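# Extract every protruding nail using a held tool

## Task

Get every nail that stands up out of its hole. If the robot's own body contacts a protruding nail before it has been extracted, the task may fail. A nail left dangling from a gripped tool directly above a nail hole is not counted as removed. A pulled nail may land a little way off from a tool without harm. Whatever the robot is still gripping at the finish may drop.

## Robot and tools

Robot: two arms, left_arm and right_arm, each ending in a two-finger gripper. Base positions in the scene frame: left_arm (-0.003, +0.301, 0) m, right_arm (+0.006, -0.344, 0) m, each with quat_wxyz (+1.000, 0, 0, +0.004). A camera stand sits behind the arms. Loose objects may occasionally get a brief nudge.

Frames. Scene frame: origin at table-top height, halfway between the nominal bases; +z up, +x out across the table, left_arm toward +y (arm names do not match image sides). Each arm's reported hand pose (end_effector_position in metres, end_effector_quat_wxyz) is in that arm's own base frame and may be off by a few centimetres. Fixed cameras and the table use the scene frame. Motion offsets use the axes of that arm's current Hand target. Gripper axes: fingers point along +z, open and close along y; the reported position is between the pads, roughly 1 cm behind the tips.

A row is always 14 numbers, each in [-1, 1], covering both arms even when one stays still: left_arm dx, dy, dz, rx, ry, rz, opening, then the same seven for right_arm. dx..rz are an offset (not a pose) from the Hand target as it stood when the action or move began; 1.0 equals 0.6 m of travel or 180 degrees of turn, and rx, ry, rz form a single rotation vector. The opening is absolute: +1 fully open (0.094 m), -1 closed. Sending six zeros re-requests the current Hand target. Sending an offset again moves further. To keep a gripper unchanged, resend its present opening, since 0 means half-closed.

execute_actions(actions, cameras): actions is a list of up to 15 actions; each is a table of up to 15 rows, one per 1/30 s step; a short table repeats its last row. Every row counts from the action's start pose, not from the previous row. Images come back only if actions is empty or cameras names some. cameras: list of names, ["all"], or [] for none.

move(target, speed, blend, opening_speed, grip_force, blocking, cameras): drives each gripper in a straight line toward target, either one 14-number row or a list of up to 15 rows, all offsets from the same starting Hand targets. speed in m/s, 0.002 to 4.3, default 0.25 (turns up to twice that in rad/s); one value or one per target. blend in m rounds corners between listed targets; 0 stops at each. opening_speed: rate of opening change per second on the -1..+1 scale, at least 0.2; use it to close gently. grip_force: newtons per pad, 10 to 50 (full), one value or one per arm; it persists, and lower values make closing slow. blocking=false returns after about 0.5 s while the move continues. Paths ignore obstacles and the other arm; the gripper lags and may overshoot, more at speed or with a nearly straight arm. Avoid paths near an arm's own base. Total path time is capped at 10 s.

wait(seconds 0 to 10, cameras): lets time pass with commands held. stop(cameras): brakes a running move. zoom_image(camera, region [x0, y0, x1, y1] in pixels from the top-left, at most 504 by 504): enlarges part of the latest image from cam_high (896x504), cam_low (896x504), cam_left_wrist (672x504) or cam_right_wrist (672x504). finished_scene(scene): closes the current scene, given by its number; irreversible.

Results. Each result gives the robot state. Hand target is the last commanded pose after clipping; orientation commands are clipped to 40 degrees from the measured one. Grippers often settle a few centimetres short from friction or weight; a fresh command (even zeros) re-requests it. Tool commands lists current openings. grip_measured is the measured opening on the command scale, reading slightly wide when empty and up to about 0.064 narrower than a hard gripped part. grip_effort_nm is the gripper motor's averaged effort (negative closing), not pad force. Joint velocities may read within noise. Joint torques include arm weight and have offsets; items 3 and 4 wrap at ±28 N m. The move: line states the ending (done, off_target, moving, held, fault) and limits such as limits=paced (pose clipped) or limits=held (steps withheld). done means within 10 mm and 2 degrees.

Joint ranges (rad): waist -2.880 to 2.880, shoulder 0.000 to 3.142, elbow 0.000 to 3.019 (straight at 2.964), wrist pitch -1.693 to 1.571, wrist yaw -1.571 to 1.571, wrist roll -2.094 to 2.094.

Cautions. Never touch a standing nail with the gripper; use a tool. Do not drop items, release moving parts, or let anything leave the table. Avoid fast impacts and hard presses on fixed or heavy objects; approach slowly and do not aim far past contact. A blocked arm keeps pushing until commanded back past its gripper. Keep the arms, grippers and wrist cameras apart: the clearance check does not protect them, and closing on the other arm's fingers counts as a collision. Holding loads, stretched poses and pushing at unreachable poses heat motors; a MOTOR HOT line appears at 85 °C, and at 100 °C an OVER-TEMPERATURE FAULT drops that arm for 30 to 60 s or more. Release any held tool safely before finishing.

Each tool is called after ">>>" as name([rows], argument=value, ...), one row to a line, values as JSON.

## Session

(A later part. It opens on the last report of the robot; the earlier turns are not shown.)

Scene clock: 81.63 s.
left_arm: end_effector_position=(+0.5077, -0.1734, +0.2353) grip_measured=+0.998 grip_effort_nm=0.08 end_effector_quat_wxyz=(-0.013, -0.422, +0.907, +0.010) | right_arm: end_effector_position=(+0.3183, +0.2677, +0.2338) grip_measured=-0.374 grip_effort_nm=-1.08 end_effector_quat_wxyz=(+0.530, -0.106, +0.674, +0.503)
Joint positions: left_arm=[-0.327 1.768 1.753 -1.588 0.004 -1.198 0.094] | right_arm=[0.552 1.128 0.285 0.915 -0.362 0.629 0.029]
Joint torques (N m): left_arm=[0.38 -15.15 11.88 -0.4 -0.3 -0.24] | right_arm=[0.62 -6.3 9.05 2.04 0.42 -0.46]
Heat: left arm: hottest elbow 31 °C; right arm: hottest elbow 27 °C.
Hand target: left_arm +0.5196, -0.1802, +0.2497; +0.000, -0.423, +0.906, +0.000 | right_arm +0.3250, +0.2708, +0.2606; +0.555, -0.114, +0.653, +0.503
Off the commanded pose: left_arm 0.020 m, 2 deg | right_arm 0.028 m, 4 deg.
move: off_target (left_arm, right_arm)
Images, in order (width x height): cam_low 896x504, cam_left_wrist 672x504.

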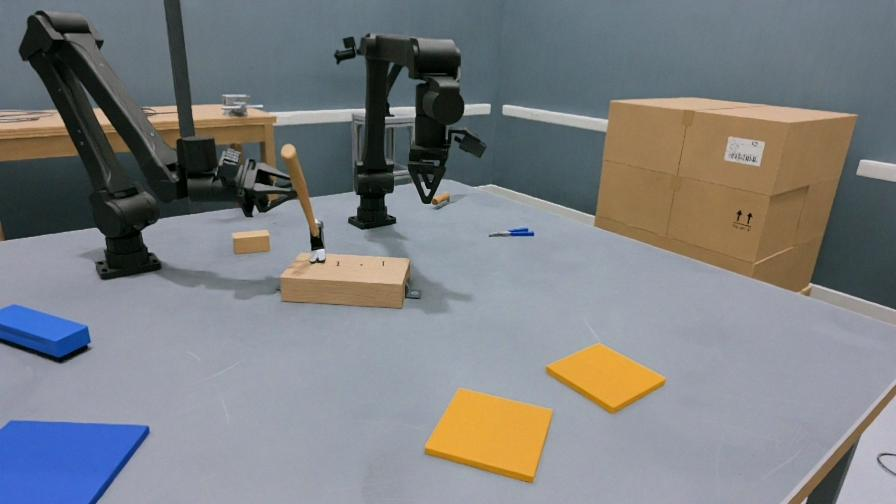

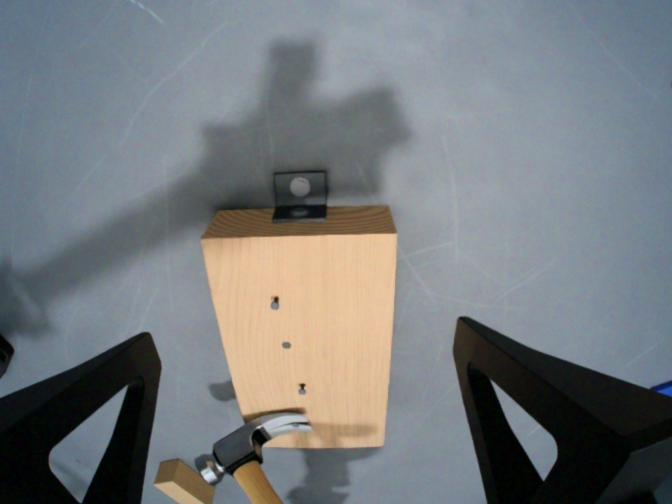

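>>> move(target=[0,0,0,0,0,0,1,0.0245,0.0634,0.0016,0,0,-0.1,-0.65], cameras=["cam_left_wrist","cam_low","cam_right_wrist"], speed=0.05)

>>> zoom_image(camera="cam_left_wrist", region=[150, 340, 330, 490])

>>> zoom_image(camera="cam_low", region=[290, 230, 350, 280])

Scene clock: 85.90 s.
left_arm: end_effector_position=(+0.5077, -0.1734, +0.2353) grip_measured=+0.998 grip_effort_nm=0.09 end_effector_quat_wxyz=(-0.013, -0.422, +0.907, +0.010) | right_arm: end_effector_position=(+0.2922, +0.2907, +0.2536) grip_measured=-0.648 grip_effort_nm=-0.15 end_effector_quat_wxyz=(+0.617, -0.210, +0.638, +0.410)
Joint positions: left_arm=[-0.327 1.768 1.753 -1.588 0.004 -1.198 0.094] | right_arm=[0.698 1.044 0.285 0.859 -0.205 0.288 0.017]
Joint torques (N m): left_arm=[0.38 -15.15 11.88 -0.39 -0.31 -0.24] | right_arm=[1.38 -5.36 8.55 1.59 0.16 -0.31]
Heat: left arm: hottest elbow 32 °C; right arm: hottest elbow 27 °C.
Hand target: left_arm +0.5196, -0.1802, +0.2497; +0.000, -0.423, +0.906, +0.000 | right_arm +0.2933, +0.2955, +0.2685; +0.627, -0.215, +0.627, +0.410
Off the commanded pose: left_arm 0.020 m, 2 deg | right_arm 0.016 m, 2 deg.
move: off_target (left_arm, right_arm)
Images, in order (width x height): cam_low 896x504, cam_left_wrist 672x504, cam_right_wrist 672x504.

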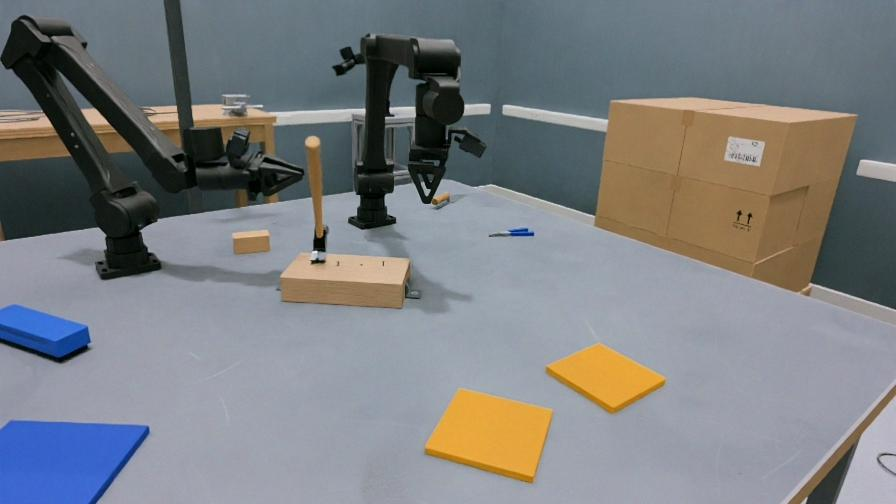

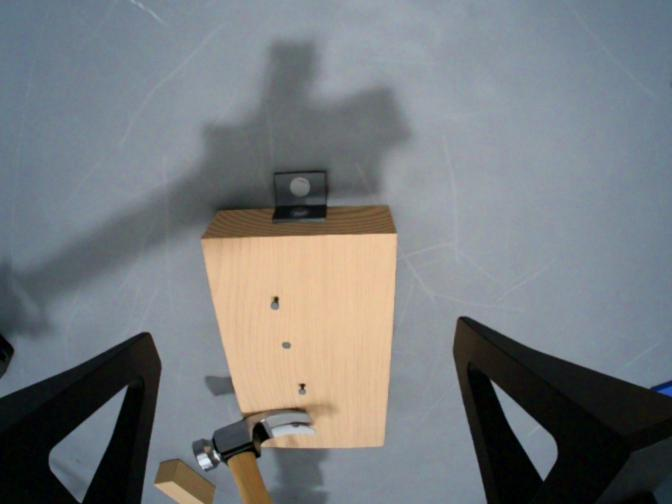

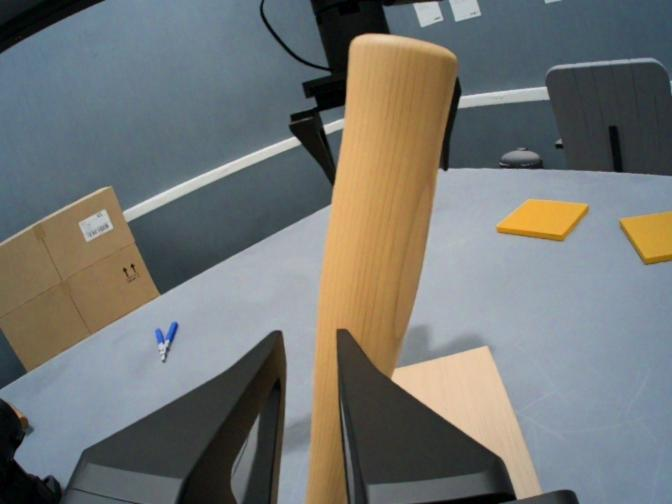

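Scaled by 2.800 from the camera's 672x504 image, which has a finer 960x720 frame.

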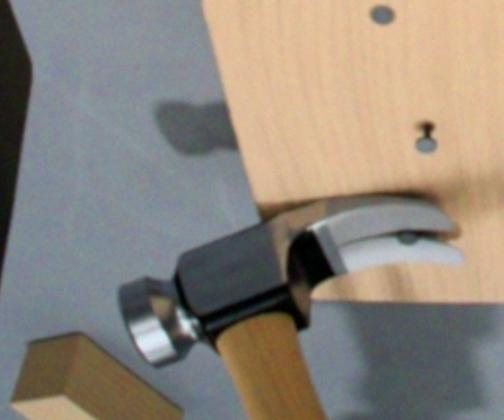

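Scaled by 8.400 from the camera's 896x504 image, which has a finer 1280x720 frame.

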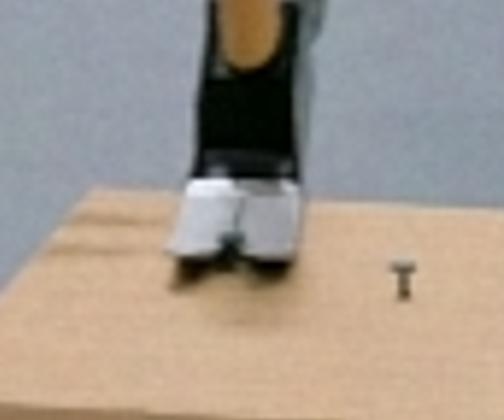

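>>> move([
  [0,0,0,0,0,0,1,0,0,-0.05,0,0,0,-0.65],
  [0,0,0,0,0,0,1,0,0,-0.05,0,0,0,0.7],
  [0,0,0,0,0,0,1,0,-0.027,-0.05,0,0,0.03,0.7],
], cameras=["cam_left_wrist","cam_low","cam_right_wrist","cam_high"], speed=0.05)

Scene clock: 89.80 s.
left_arm: end_effector_position=(+0.5077, -0.1734, +0.2353) grip_measured=+0.998 grip_effort_nm=0.09 end_effector_quat_wxyz=(-0.013, -0.422, +0.907, +0.010) | right_arm: end_effector_position=(+0.2861, +0.2648, +0.2656) grip_measured=+0.698 grip_effort_nm=0.07 end_effector_quat_wxyz=(+0.609, -0.192, +0.634, +0.436)
Joint positions: left_arm=[-0.327 1.768 1.753 -1.588 0.004 -1.198 0.094] | right_arm=[0.617 0.934 0.253 0.809 -0.296 0.366 0.08]
Joint torques (N m): left_arm=[0.32 -15.15 11.88 -0.39 -0.31 -0.24] | right_arm=[-0.03 -2.02 6.74 2.81 -0.01 -0.05]
Heat: left arm: hottest elbow 32 °C; right arm: hottest elbow 27 °C.
Hand target: left_arm +0.5196, -0.1802, +0.2497; +0.000, -0.423, +0.906, +0.000 | right_arm +0.2878, +0.2627, +0.2609; +0.607, -0.185, +0.636, +0.439
Off the commanded pose: left_arm 0.020 m, 2 deg | right_arm 0.005 m, 1 deg.
move: off_target (left_arm)

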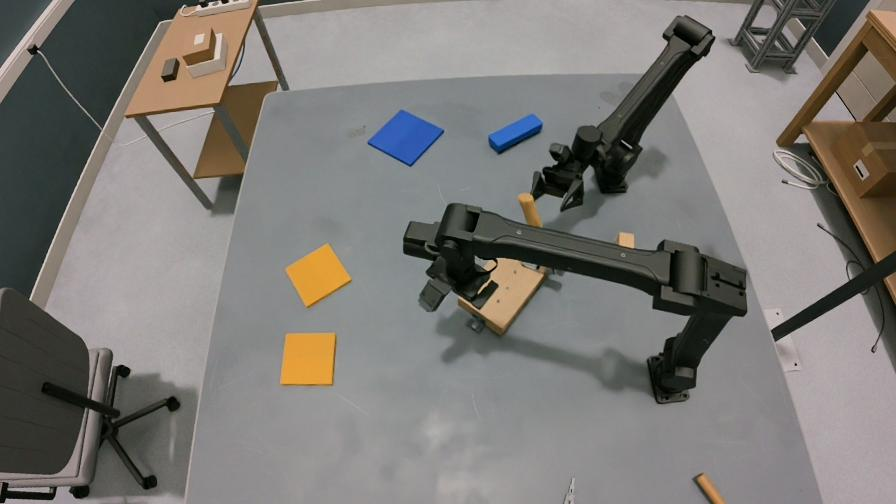

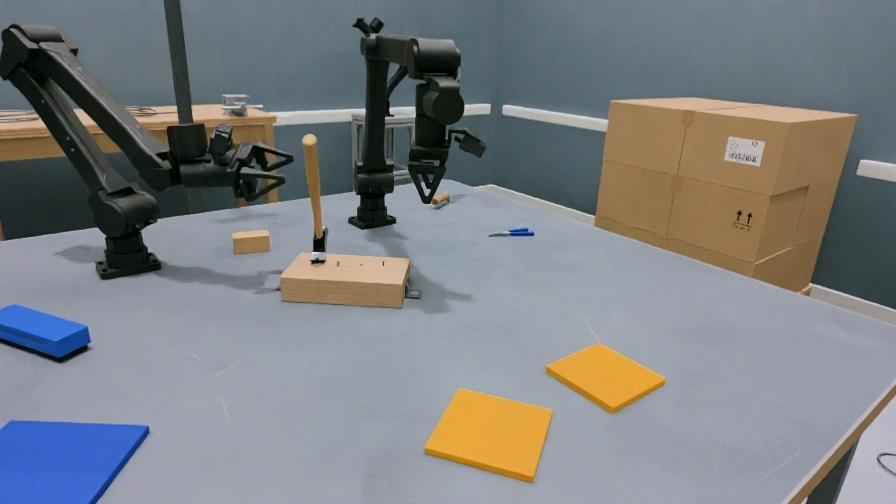

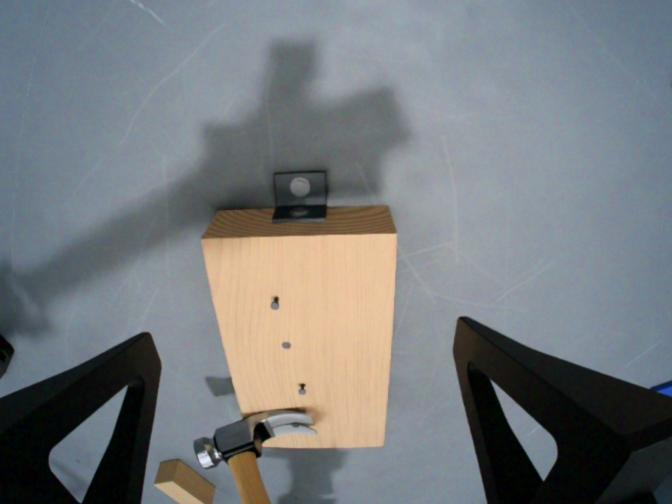

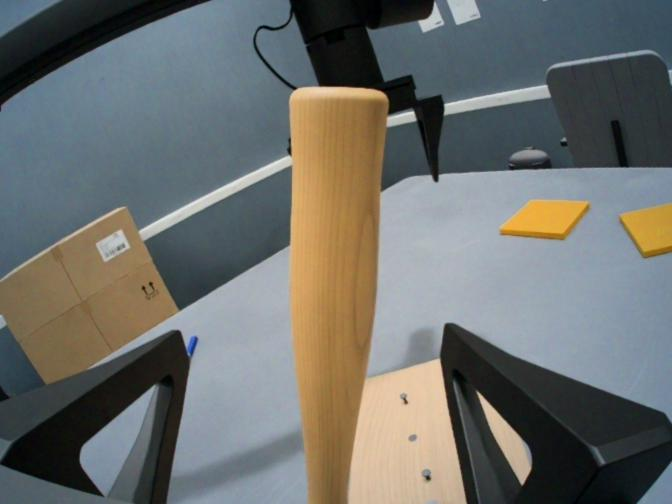

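>>> move([
  [0,0,0,0,0,0,1,0,-0.008,0,0,0.035,0,0.7],
  [0,0,0,0,0,0,1,0.01,-0.008,0.095,0,0.035,0,0.7],
], cameras=["cam_left_wrist","cam_low","cam_right_wrist"], speed=0.05)

Scene clock: 93.23 s.
left_arm: end_effector_position=(+0.5077, -0.1734, +0.2353) grip_measured=+0.998 grip_effort_nm=0.09 end_effector_quat_wxyz=(-0.013, -0.422, +0.907, +0.010) | right_arm: end_effector_position=(+0.3145, +0.2947, +0.2379) grip_measured=+0.698 grip_effort_nm=0.07 end_effector_quat_wxyz=(+0.552, -0.202, +0.688, +0.424)
Joint positions: left_arm=[-0.327 1.768 1.753 -1.588 0.004 -1.198 0.094] | right_arm=[0.631 1.068 0.356 0.681 -0.31 0.36 0.08]
Joint torques (N m): left_arm=[0.26 -15.15 11.89 -0.4 -0.31 -0.24] | right_arm=[1.44 -3.31 10.7 2.7 0.12 -0.32]
Heat: left arm: hottest elbow 33 °C; right arm: hottest elbow 27 °C.
Hand target: left_arm +0.5196, -0.1802, +0.2497; +0.000, -0.423, +0.906, +0.000 | right_arm +0.3250, +0.3065, +0.2607; +0.571, -0.209, +0.668, +0.428
Off the commanded pose: left_arm 0.020 m, 2 deg | right_arm 0.028 m, 3 deg.
move: off_target (left_arm, right_arm)
Images, in order (width x height): cam_low 896x504, cam_left_wrist 672x504, cam_right_wrist 672x504.

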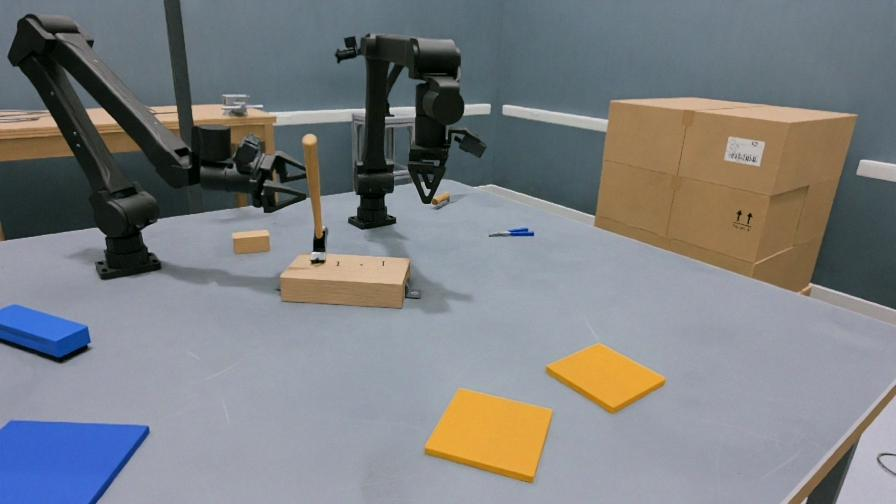

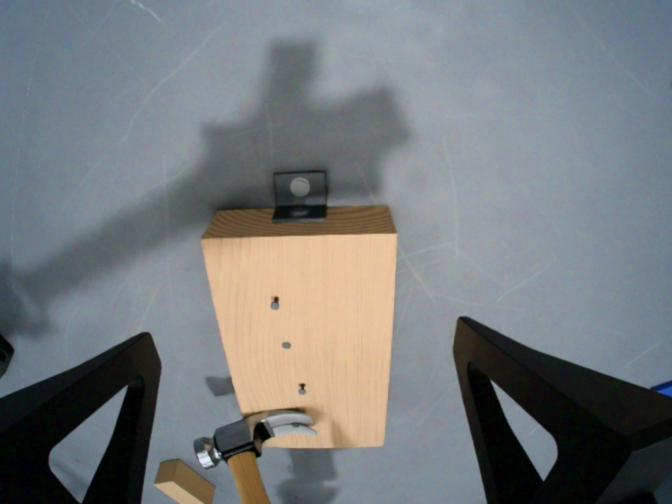

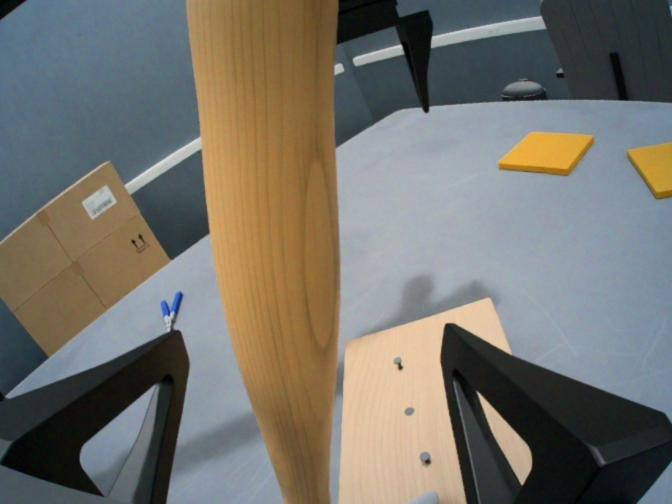

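>>> move([
  [0,0,0,0,0,0,1,0,0.017,0.03,0,0,-0.025,0.7],
  [0,0,0,0,0,0,1,0.0,0.017,0.03,0,0,-0.025,-0.8],
], cameras=["cam_left_wrist","cam_low","cam_right_wrist"], speed=0.05, opening_speed=1)

Scene clock: 96.60 s.
left_arm: end_effector_position=(+0.5077, -0.1734, +0.2353) grip_measured=+0.998 grip_effort_nm=0.09 end_effector_quat_wxyz=(-0.013, -0.422, +0.907, +0.010) | right_arm: end_effector_position=(+0.3181, +0.3143, +0.2415) grip_measured=-0.276 grip_effort_nm=-1.07 end_effector_quat_wxyz=(+0.567, -0.226, +0.682, +0.404)
Joint positions: left_arm=[-0.327 1.768 1.753 -1.588 0.004 -1.198 0.094] | right_arm=[0.681 1.111 0.395 0.684 -0.257 0.292 0.034]
Joint torques (N m): left_arm=[0.32 -15.15 11.89 -0.42 -0.3 -0.24] | right_arm=[1.26 -3.6 10.76 2.91 0.03 -0.44]
Heat: left arm: hottest elbow 33 °C; right arm: hottest elbow 27 °C.
Hand target: left_arm +0.5196, -0.1802, +0.2497; +0.000, -0.423, +0.906, +0.000 | right_arm +0.3277, +0.3268, +0.2643; +0.587, -0.235, +0.660, +0.406
Off the commanded pose: left_arm 0.020 m, 2 deg | right_arm 0.028 m, 4 deg.
move: off_target (left_arm, right_arm); target 2's new opening was sent with right_arm's hand 0.027 m and 3 deg from that target
Images, in order (width x height): cam_low 896x504, cam_left_wrist 672x504, cam_right_wrist 672x504.

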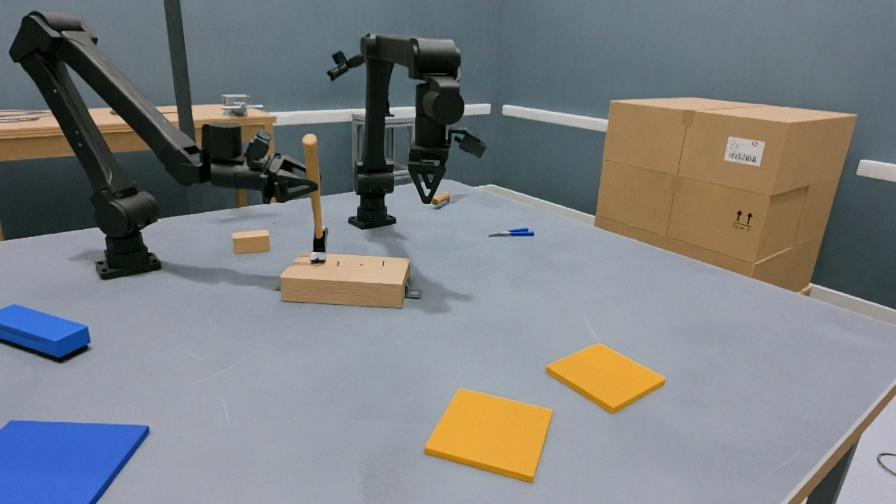

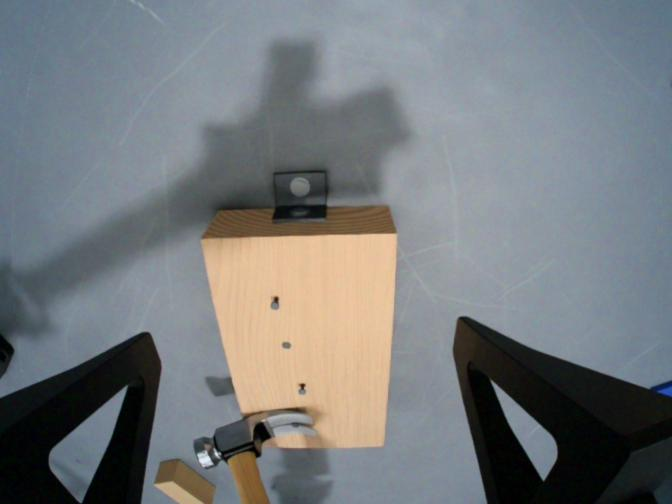

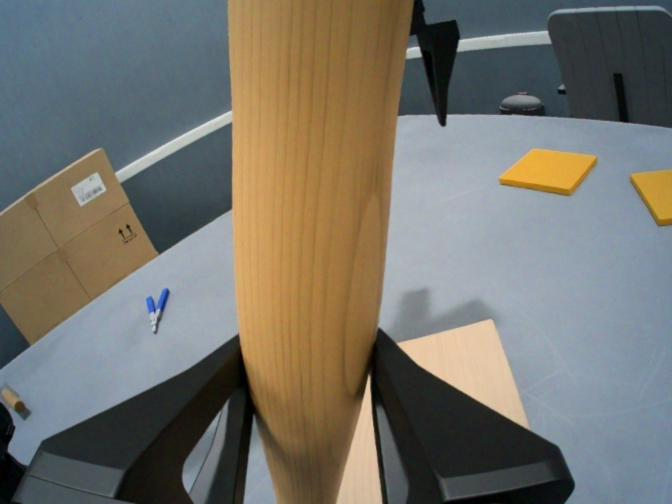

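>>> move(target=[0,0,0,0,0,0,1,-0.004,0.0615,0.003,0,0,-0.09,-0.8], cameras=["cam_left_wrist","cam_low","cam_right_wrist"], speed=0.04)

>>> zoom_image(camera="cam_left_wrist", region=[150, 340, 330, 490])

>>> zoom_image(camera="cam_low", region=[290, 230, 350, 280])

Scene clock: 101.00 s.
left_arm: end_effector_position=(+0.5077, -0.1734, +0.2353) grip_measured=+0.998 grip_effort_nm=0.09 end_effector_quat_wxyz=(-0.013, -0.422, +0.907, +0.010) | right_arm: end_effector_position=(+0.3168, +0.3178, +0.2426) grip_measured=-0.263 grip_effort_nm=-1.08 end_effector_quat_wxyz=(+0.596, -0.225, +0.683, +0.358)
Joint positions: left_arm=[-0.327 1.768 1.753 -1.588 0.004 -1.198 0.094] | right_arm=[0.743 1.1 0.395 0.67 -0.117 0.218 0.035]
Joint torques (N m): left_arm=[0.32 -15.15 11.88 -0.42 -0.31 -0.24] | right_arm=[6.01 -6.77 10.54 2.37 -0.53 -2.63]
Heat: left arm: hottest elbow 34 °C; right arm: hottest elbow 28 °C.
Hand target: left_arm +0.5196, -0.1802, +0.2497; +0.000, -0.423, +0.906, +0.000 | right_arm +0.3003, +0.3484, +0.2763; +0.639, -0.326, +0.620, +0.319
Off the commanded pose: left_arm 0.020 m, 2 deg | right_arm 0.048 m, 15 deg.
move: off_target (left_arm, right_arm)
Images, in order (width x height): cam_low 896x504, cam_left_wrist 672x504, cam_right_wrist 672x504.

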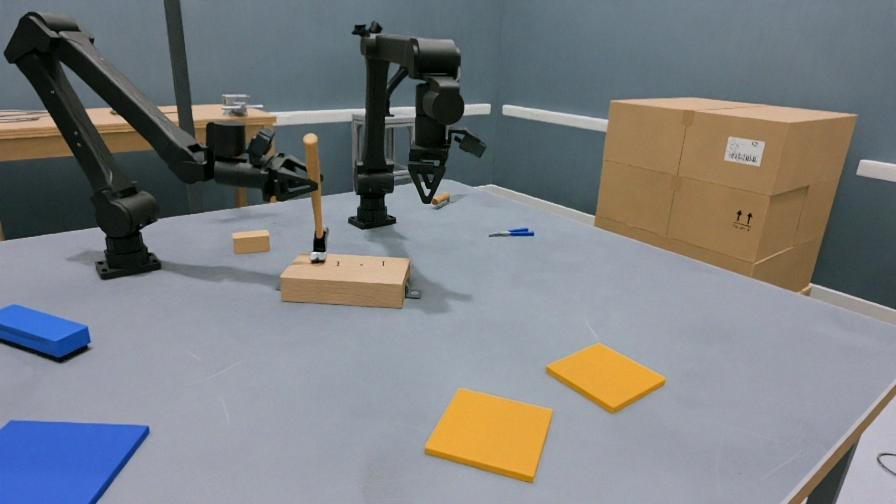

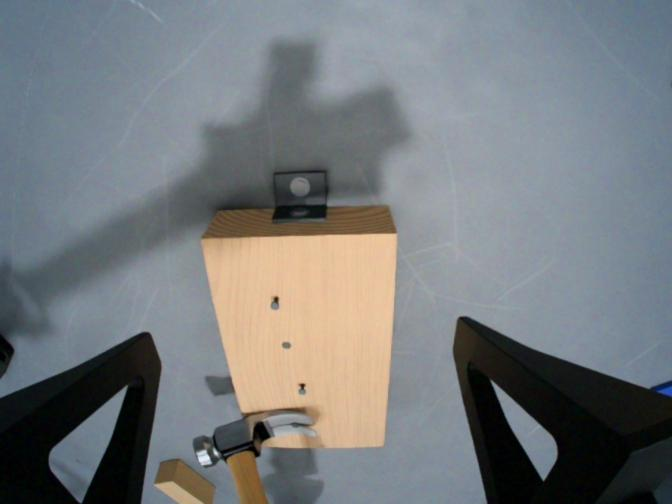

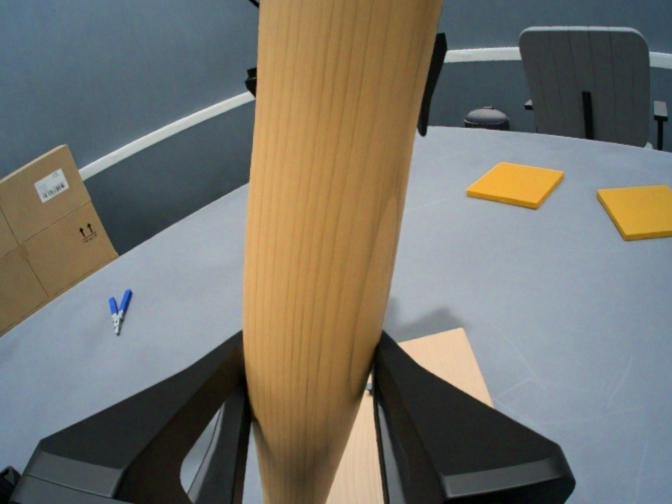

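Scaled by 2.800 from the camera's 672x504 image, which has a finer 960x720 frame.

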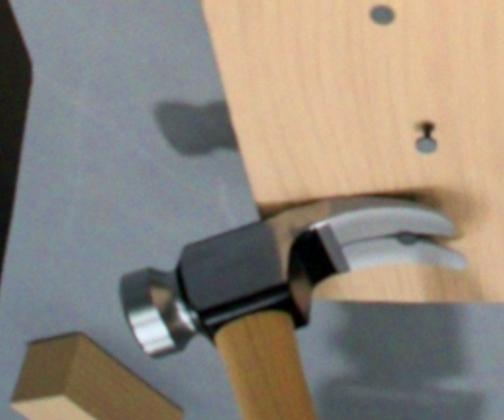

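Scaled by 8.400 from the camera's 896x504 image, which has a finer 1280x720 frame.

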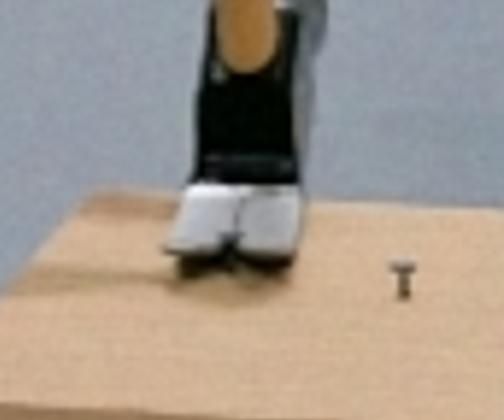

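>>> move(target=[0,0,0,0,0,0,1,-0.01,0.1,0.0,0,0,0,-0.8], cameras=["cam_left_wrist","cam_right_wrist"], speed=0.06)

>>> zoom_image(camera="cam_left_wrist", region=[150, 340, 330, 490])

Scene clock: 103.00 s.
left_arm: end_effector_position=(+0.5077, -0.1734, +0.2353) grip_measured=+0.998 grip_effort_nm=0.09 end_effector_quat_wxyz=(-0.013, -0.422, +0.907, +0.010) | right_arm: end_effector_position=(+0.3142, +0.3192, +0.2414) grip_measured=-0.256 grip_effort_nm=-1.07 end_effector_quat_wxyz=(+0.624, -0.192, +0.696, +0.299)
Joint positions: left_arm=[-0.327 1.768 1.753 -1.588 0.004 -1.198 0.094] | right_arm=[0.844 1.094 0.395 0.656 0.128 0.182 0.035]
Joint torques (N m): left_arm=[0.38 -15.21 11.89 -0.39 -0.3 -0.24] | right_arm=[13.45 -7.88 9.51 2.35 -2.43 -2.33]
Heat: left arm: hottest elbow 34 °C; right arm: hottest elbow 28 °C.
Hand target: left_arm +0.5196, -0.1802, +0.2497; +0.000, -0.423, +0.906, +0.000 | right_arm +0.2514, +0.3835, +0.2810; +0.639, -0.326, +0.620, +0.319
Off the commanded pose: left_arm 0.020 m, 2 deg | right_arm 0.098 m, 18 deg.
move: off_target (left_arm, right_arm)
Images, in order (width x height): cam_left_wrist 672x504, cam_right_wrist 672x504.

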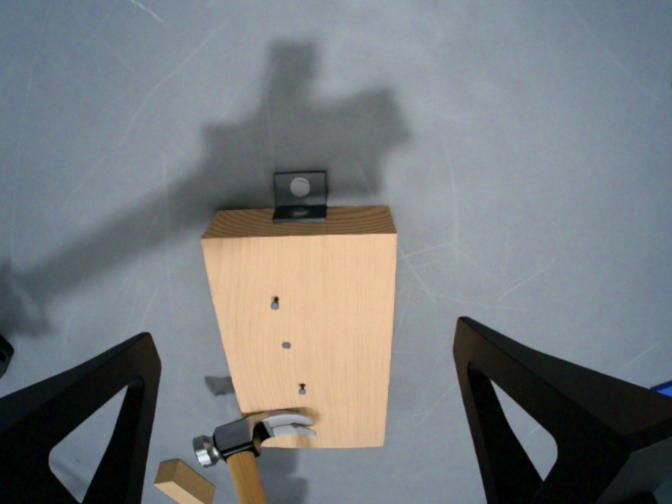

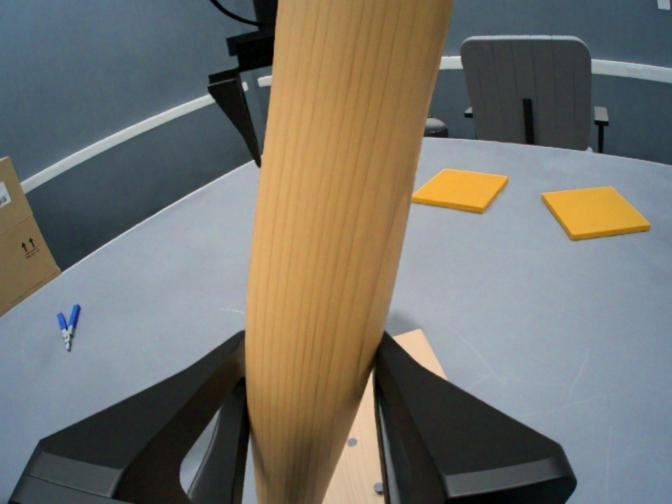

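Scaled by 2.800 from the camera's 672x504 image, which has a finer 960x720 frame.

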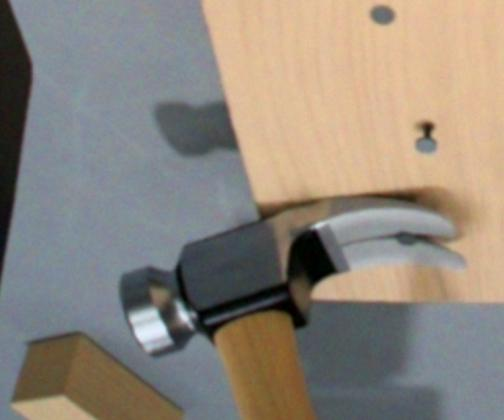

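>>> move([
  [0,0,0,0,0,0,1,0.02,-0.148,-0.015,0,0,0,-0.8],
  [0,0,0,0,0,0,1,0.02,-0.148,-0.015,0,0,0.0,0.7],
  [0,0,0,0,0,0,1,0.02,-0.148,-0.12,0,0,0.0,0.7],
], cameras=["cam_low","cam_right_wrist"], speed=0.1, opening_speed=1.5)

Scene clock: 108.53 s.
left_arm: end_effector_position=(+0.5077, -0.1734, +0.2353) grip_measured=+0.998 grip_effort_nm=0.09 end_effector_quat_wxyz=(-0.013, -0.422, +0.907, +0.010) | right_arm: end_effector_position=(+0.2830, +0.2777, +0.2741) grip_measured=+0.698 grip_effort_nm=0.06 end_effector_quat_wxyz=(+0.639, -0.323, +0.617, +0.325)
Joint positions: left_arm=[-0.327 1.768 1.753 -1.588 0.004 -1.198 0.094] | right_arm=[0.643 0.853 0.322 0.562 -0.31 -0.003 0.08]
Joint torques (N m): left_arm=[0.38 -15.15 11.88 -0.43 -0.31 -0.24] | right_arm=[-0.15 -3.9 7.06 1.43 0.01 -0.3]
Heat: left arm: hottest elbow 34 °C; right arm: hottest elbow 28 °C.
Hand target: left_arm +0.5196, -0.1802, +0.2497; +0.000, -0.423, +0.906, +0.000 | right_arm +0.2817, +0.2732, +0.2696; +0.639, -0.326, +0.620, +0.319
Off the commanded pose: left_arm 0.020 m, 2 deg | right_arm 0.007 m, 1 deg.
move: off_target (left_arm); target 2's new opening was sent with right_arm's hand 0.031 m and 13 deg from that target
Images, in order (width x height): cam_low 896x504, cam_right_wrist 672x504.

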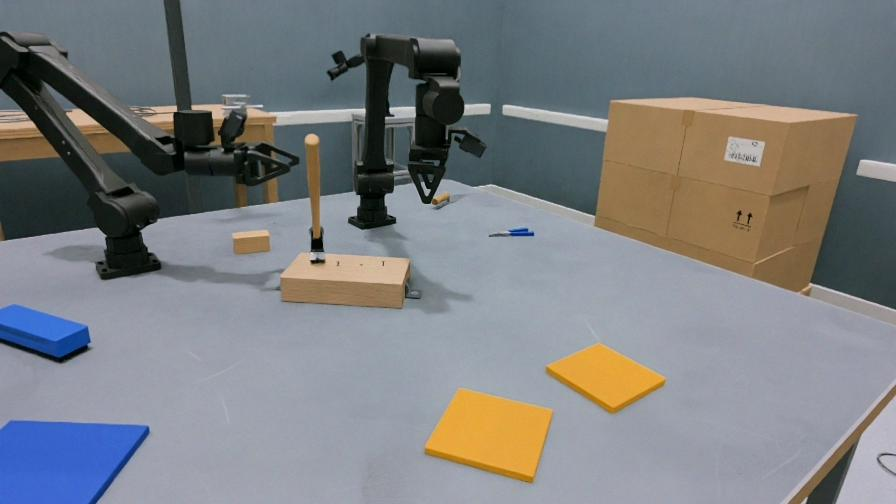

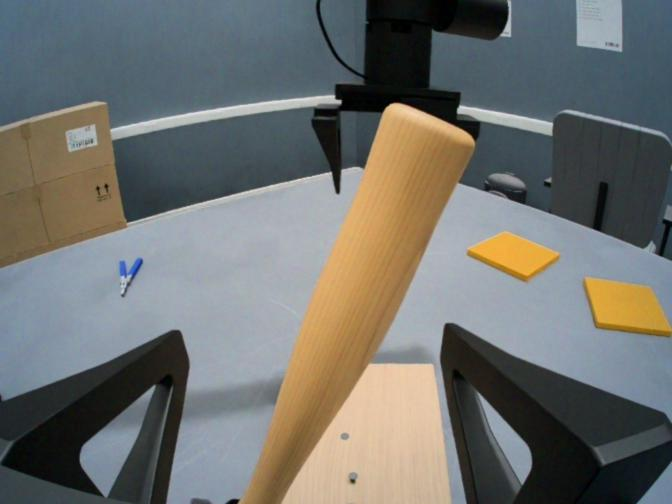

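>>> move([
  [0,0,0,0,0,0,1,-0.07,-0.062,0.0,0,0,0.14,0.7],
], cameras=["cam_right_wrist"], speed=0.15)

Scene clock: 111.23 s.
left_arm: end_effector_position=(+0.5077, -0.1734, +0.2353) grip_measured=+0.998 grip_effort_nm=0.09 end_effector_quat_wxyz=(-0.013, -0.422, +0.907, +0.010) | right_arm: end_effector_position=(+0.3020, +0.2494, +0.2795) grip_measured=+0.698 grip_effort_nm=0.06 end_effector_quat_wxyz=(+0.538, -0.186, +0.692, +0.444)
Joint positions: left_arm=[-0.327 1.768 1.753 -1.588 0.004 -1.198 0.094] | right_arm=[0.493 0.808 0.363 0.413 -0.46 0.413 0.08]
Joint torques (N m): left_arm=[0.38 -15.15 11.89 -0.39 -0.31 -0.24] | right_arm=[-0.56 -3.43 12.19 1.46 0.03 -0.05]
Heat: left arm: hottest elbow 35 °C; right arm: hottest elbow 29 °C.
Hand target: left_arm +0.5196, -0.1802, +0.2497; +0.000, -0.423, +0.906, +0.000 | right_arm +0.3107, +0.2513, +0.3123; +0.554, -0.183, +0.676, +0.450
Off the commanded pose: left_arm 0.020 m, 2 deg | right_arm 0.034 m, 3 deg.
move: off_target (left_arm, right_arm)
Images, in order (width x height): cam_right_wrist 672x504.

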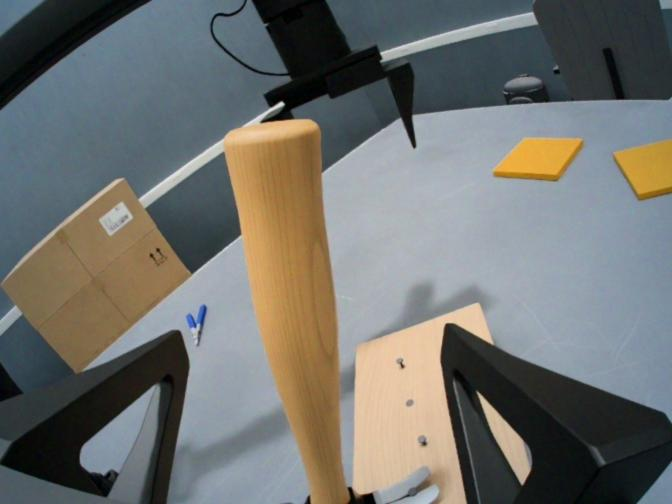

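>>> move([
  [0,0,0,0,0,0,1,-0.04,0.022,0.0,0,0,-0.04,0.7],
  [0,0,0,0,0,0,1,-0.045,0.022,0.09,0,0,-0.04,0.7],
], cameras=["cam_right_wrist"], speed=0.1)

Scene clock: 113.87 s.
left_arm: end_effector_position=(+0.5077, -0.1734, +0.2353) grip_measured=+0.998 grip_effort_nm=0.09 end_effector_quat_wxyz=(-0.013, -0.422, +0.907, +0.010) | right_arm: end_effector_position=(+0.3313, +0.2850, +0.3137) grip_measured=+0.698 grip_effort_nm=0.06 end_effector_quat_wxyz=(+0.560, -0.217, +0.686, +0.412)
Joint positions: left_arm=[-0.327 1.768 1.753 -1.588 0.004 -1.198 0.094] | right_arm=[0.565 0.916 0.513 0.366 -0.376 0.314 0.08]
Joint torques (N m): left_arm=[0.32 -15.15 11.86 -0.4 -0.31 -0.24] | right_arm=[0.97 -3.25 12.62 2.88 0.15 -0.33]
Heat: left arm: hottest elbow 35 °C; right arm: hottest elbow 29 °C.
Hand target: left_arm +0.5196, -0.1802, +0.2497; +0.000, -0.423, +0.906, +0.000 | right_arm +0.3410, +0.2953, +0.3435; +0.581, -0.225, +0.663, +0.415
Off the commanded pose: left_arm 0.020 m, 2 deg | right_arm 0.033 m, 4 deg.
move: off_target (left_arm, right_arm)
Images, in order (width x height): cam_right_wrist 672x504.

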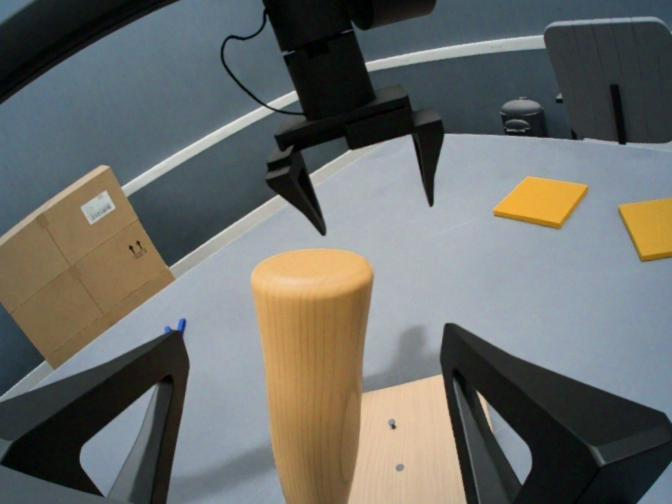

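>>> move([
  [0,0,0,0,0,0,1,0.02,0.0,0.035,0,0,0,0.7],
  [0,0,0,0,0,0,1,0.02,0,0.035,0,0,0,-0.8],
], cameras=["cam_right_wrist","cam_low"], speed=0.1, opening_speed=1)

Scene clock: 116.80 s.
left_arm: end_effector_position=(+0.5077, -0.1734, +0.2353) grip_measured=+0.998 grip_effort_nm=0.09 end_effector_quat_wxyz=(-0.013, -0.422, +0.907, +0.010) | right_arm: end_effector_position=(+0.3405, +0.3041, +0.3040) grip_measured=-0.307 grip_effort_nm=-1.07 end_effector_quat_wxyz=(+0.557, -0.213, +0.687, +0.415)
Joint positions: left_arm=[-0.327 1.768 1.753 -1.588 0.004 -1.198 0.094] | right_arm=[0.603 1 0.529 0.434 -0.338 0.327 0.033]
Joint torques (N m): left_arm=[0.32 -15.21 11.89 -0.42 -0.31 -0.24] | right_arm=[1.26 -3.96 12.3 2.66 0.08 -0.52]
Heat: left arm: hottest elbow 35 °C; right arm: hottest elbow 30 °C.
Hand target: left_arm +0.5196, -0.1802, +0.2497; +0.000, -0.423, +0.906, +0.000 | right_arm +0.3506, +0.3146, +0.3324; +0.581, -0.225, +0.663, +0.415
Off the commanded pose: left_arm 0.020 m, 2 deg | right_arm 0.032 m, 4 deg.
move: off_target (left_arm, right_arm); target 2's new opening was sent with right_arm's hand 0.032 m and 4 deg from that target
Images, in order (width x height): cam_low 896x504, cam_right_wrist 672x504.

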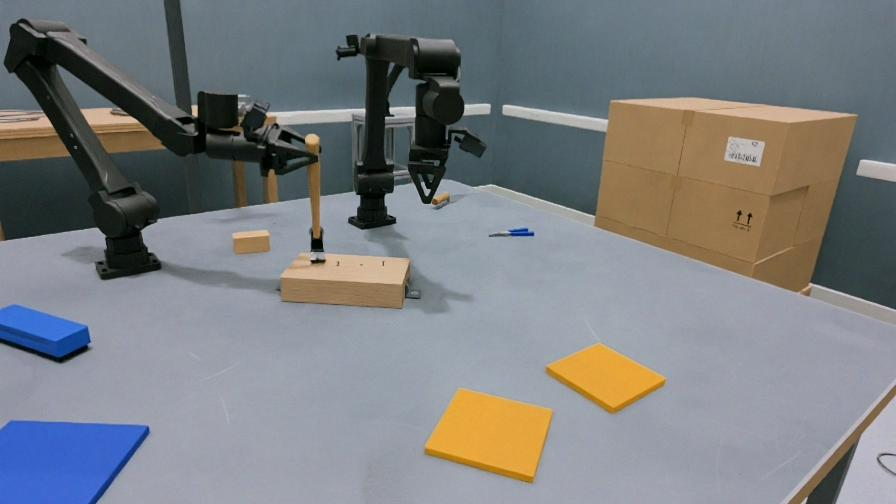

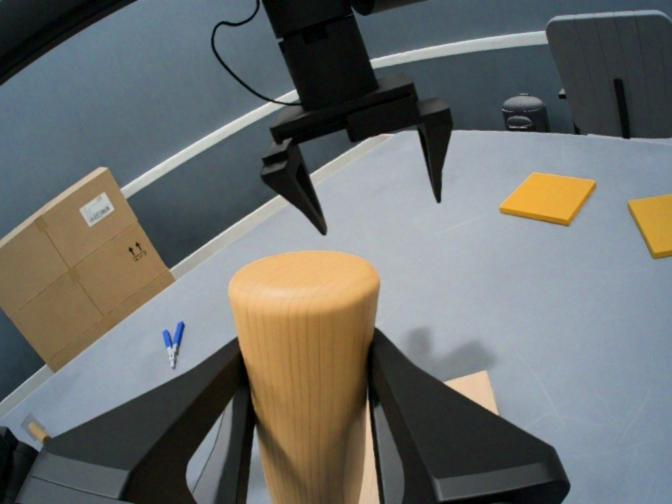

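>>> move(target=[0,0,0,0,0,0,1,0,0.087,0.004,-0.08,0.024,-0.05,-0.8], cameras=["cam_left_wrist","cam_low"], speed=0.06)

>>> zoom_image(camera="cam_left_wrist", region=[150, 340, 330, 490])

Scene clock: 120.07 s.
left_arm: end_effector_position=(+0.5077, -0.1734, +0.2353) grip_measured=+0.998 grip_effort_nm=0.09 end_effector_quat_wxyz=(-0.013, -0.422, +0.907, +0.010) | right_arm: end_effector_position=(+0.3352, +0.3088, +0.3047) grip_measured=-0.307 grip_effort_nm=-1.07 end_effector_quat_wxyz=(+0.533, -0.266, +0.676, +0.434)
Joint positions: left_arm=[-0.327 1.768 1.753 -1.588 0.004 -1.198 0.094] | right_arm=[0.564 1.012 0.555 0.395 -0.493 0.278 0.033]
Joint torques (N m): left_arm=[0.26 -15.21 11.89 -0.39 -0.3 -0.24] | right_arm=[6.53 -6.42 12.88 2.35 -2.8 -1.68]
Heat: left arm: hottest elbow 35 °C; right arm: hottest elbow 30 °C.
Hand target: left_arm +0.5196, -0.1802, +0.2497; +0.000, -0.423, +0.906, +0.000 | right_arm +0.3112, +0.3455, +0.3472; +0.553, -0.363, +0.608, +0.439
Off the commanded pose: left_arm 0.020 m, 2 deg | right_arm 0.061 m, 14 deg.
move: off_target (left_arm, right_arm)
Images, in order (width x height): cam_low 896x504, cam_left_wrist 672x504.

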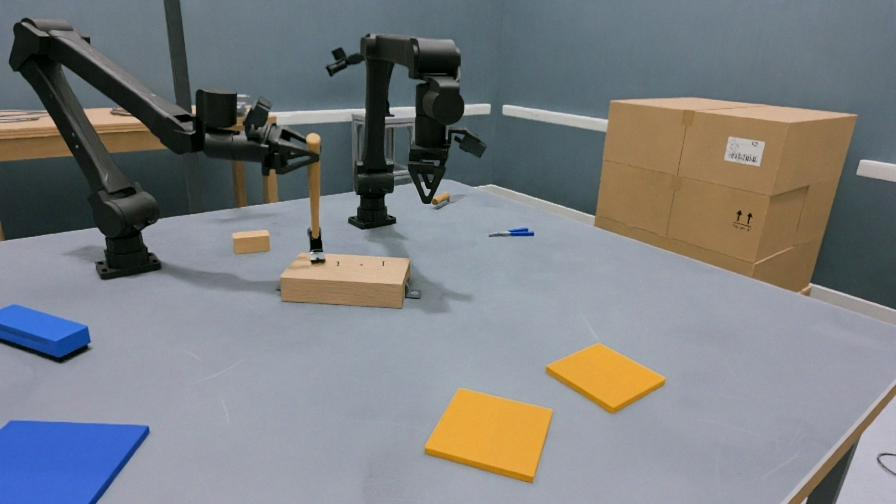

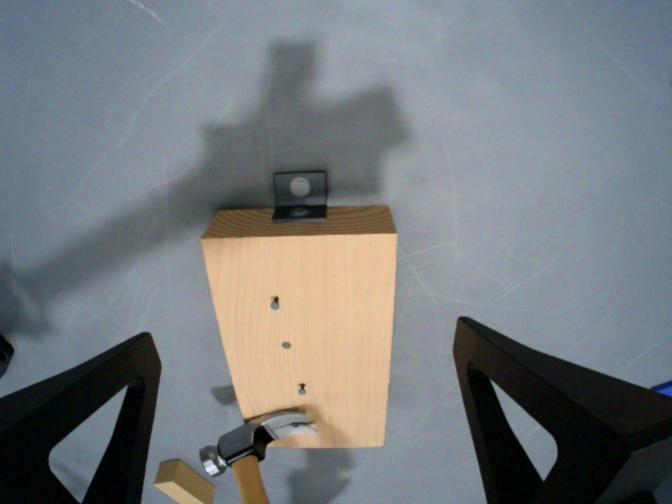

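Scaled by 2.800 from the camera's 672x504 image, which has a finer 960x720 frame.

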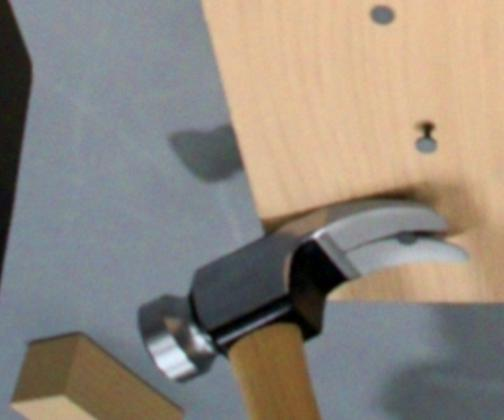

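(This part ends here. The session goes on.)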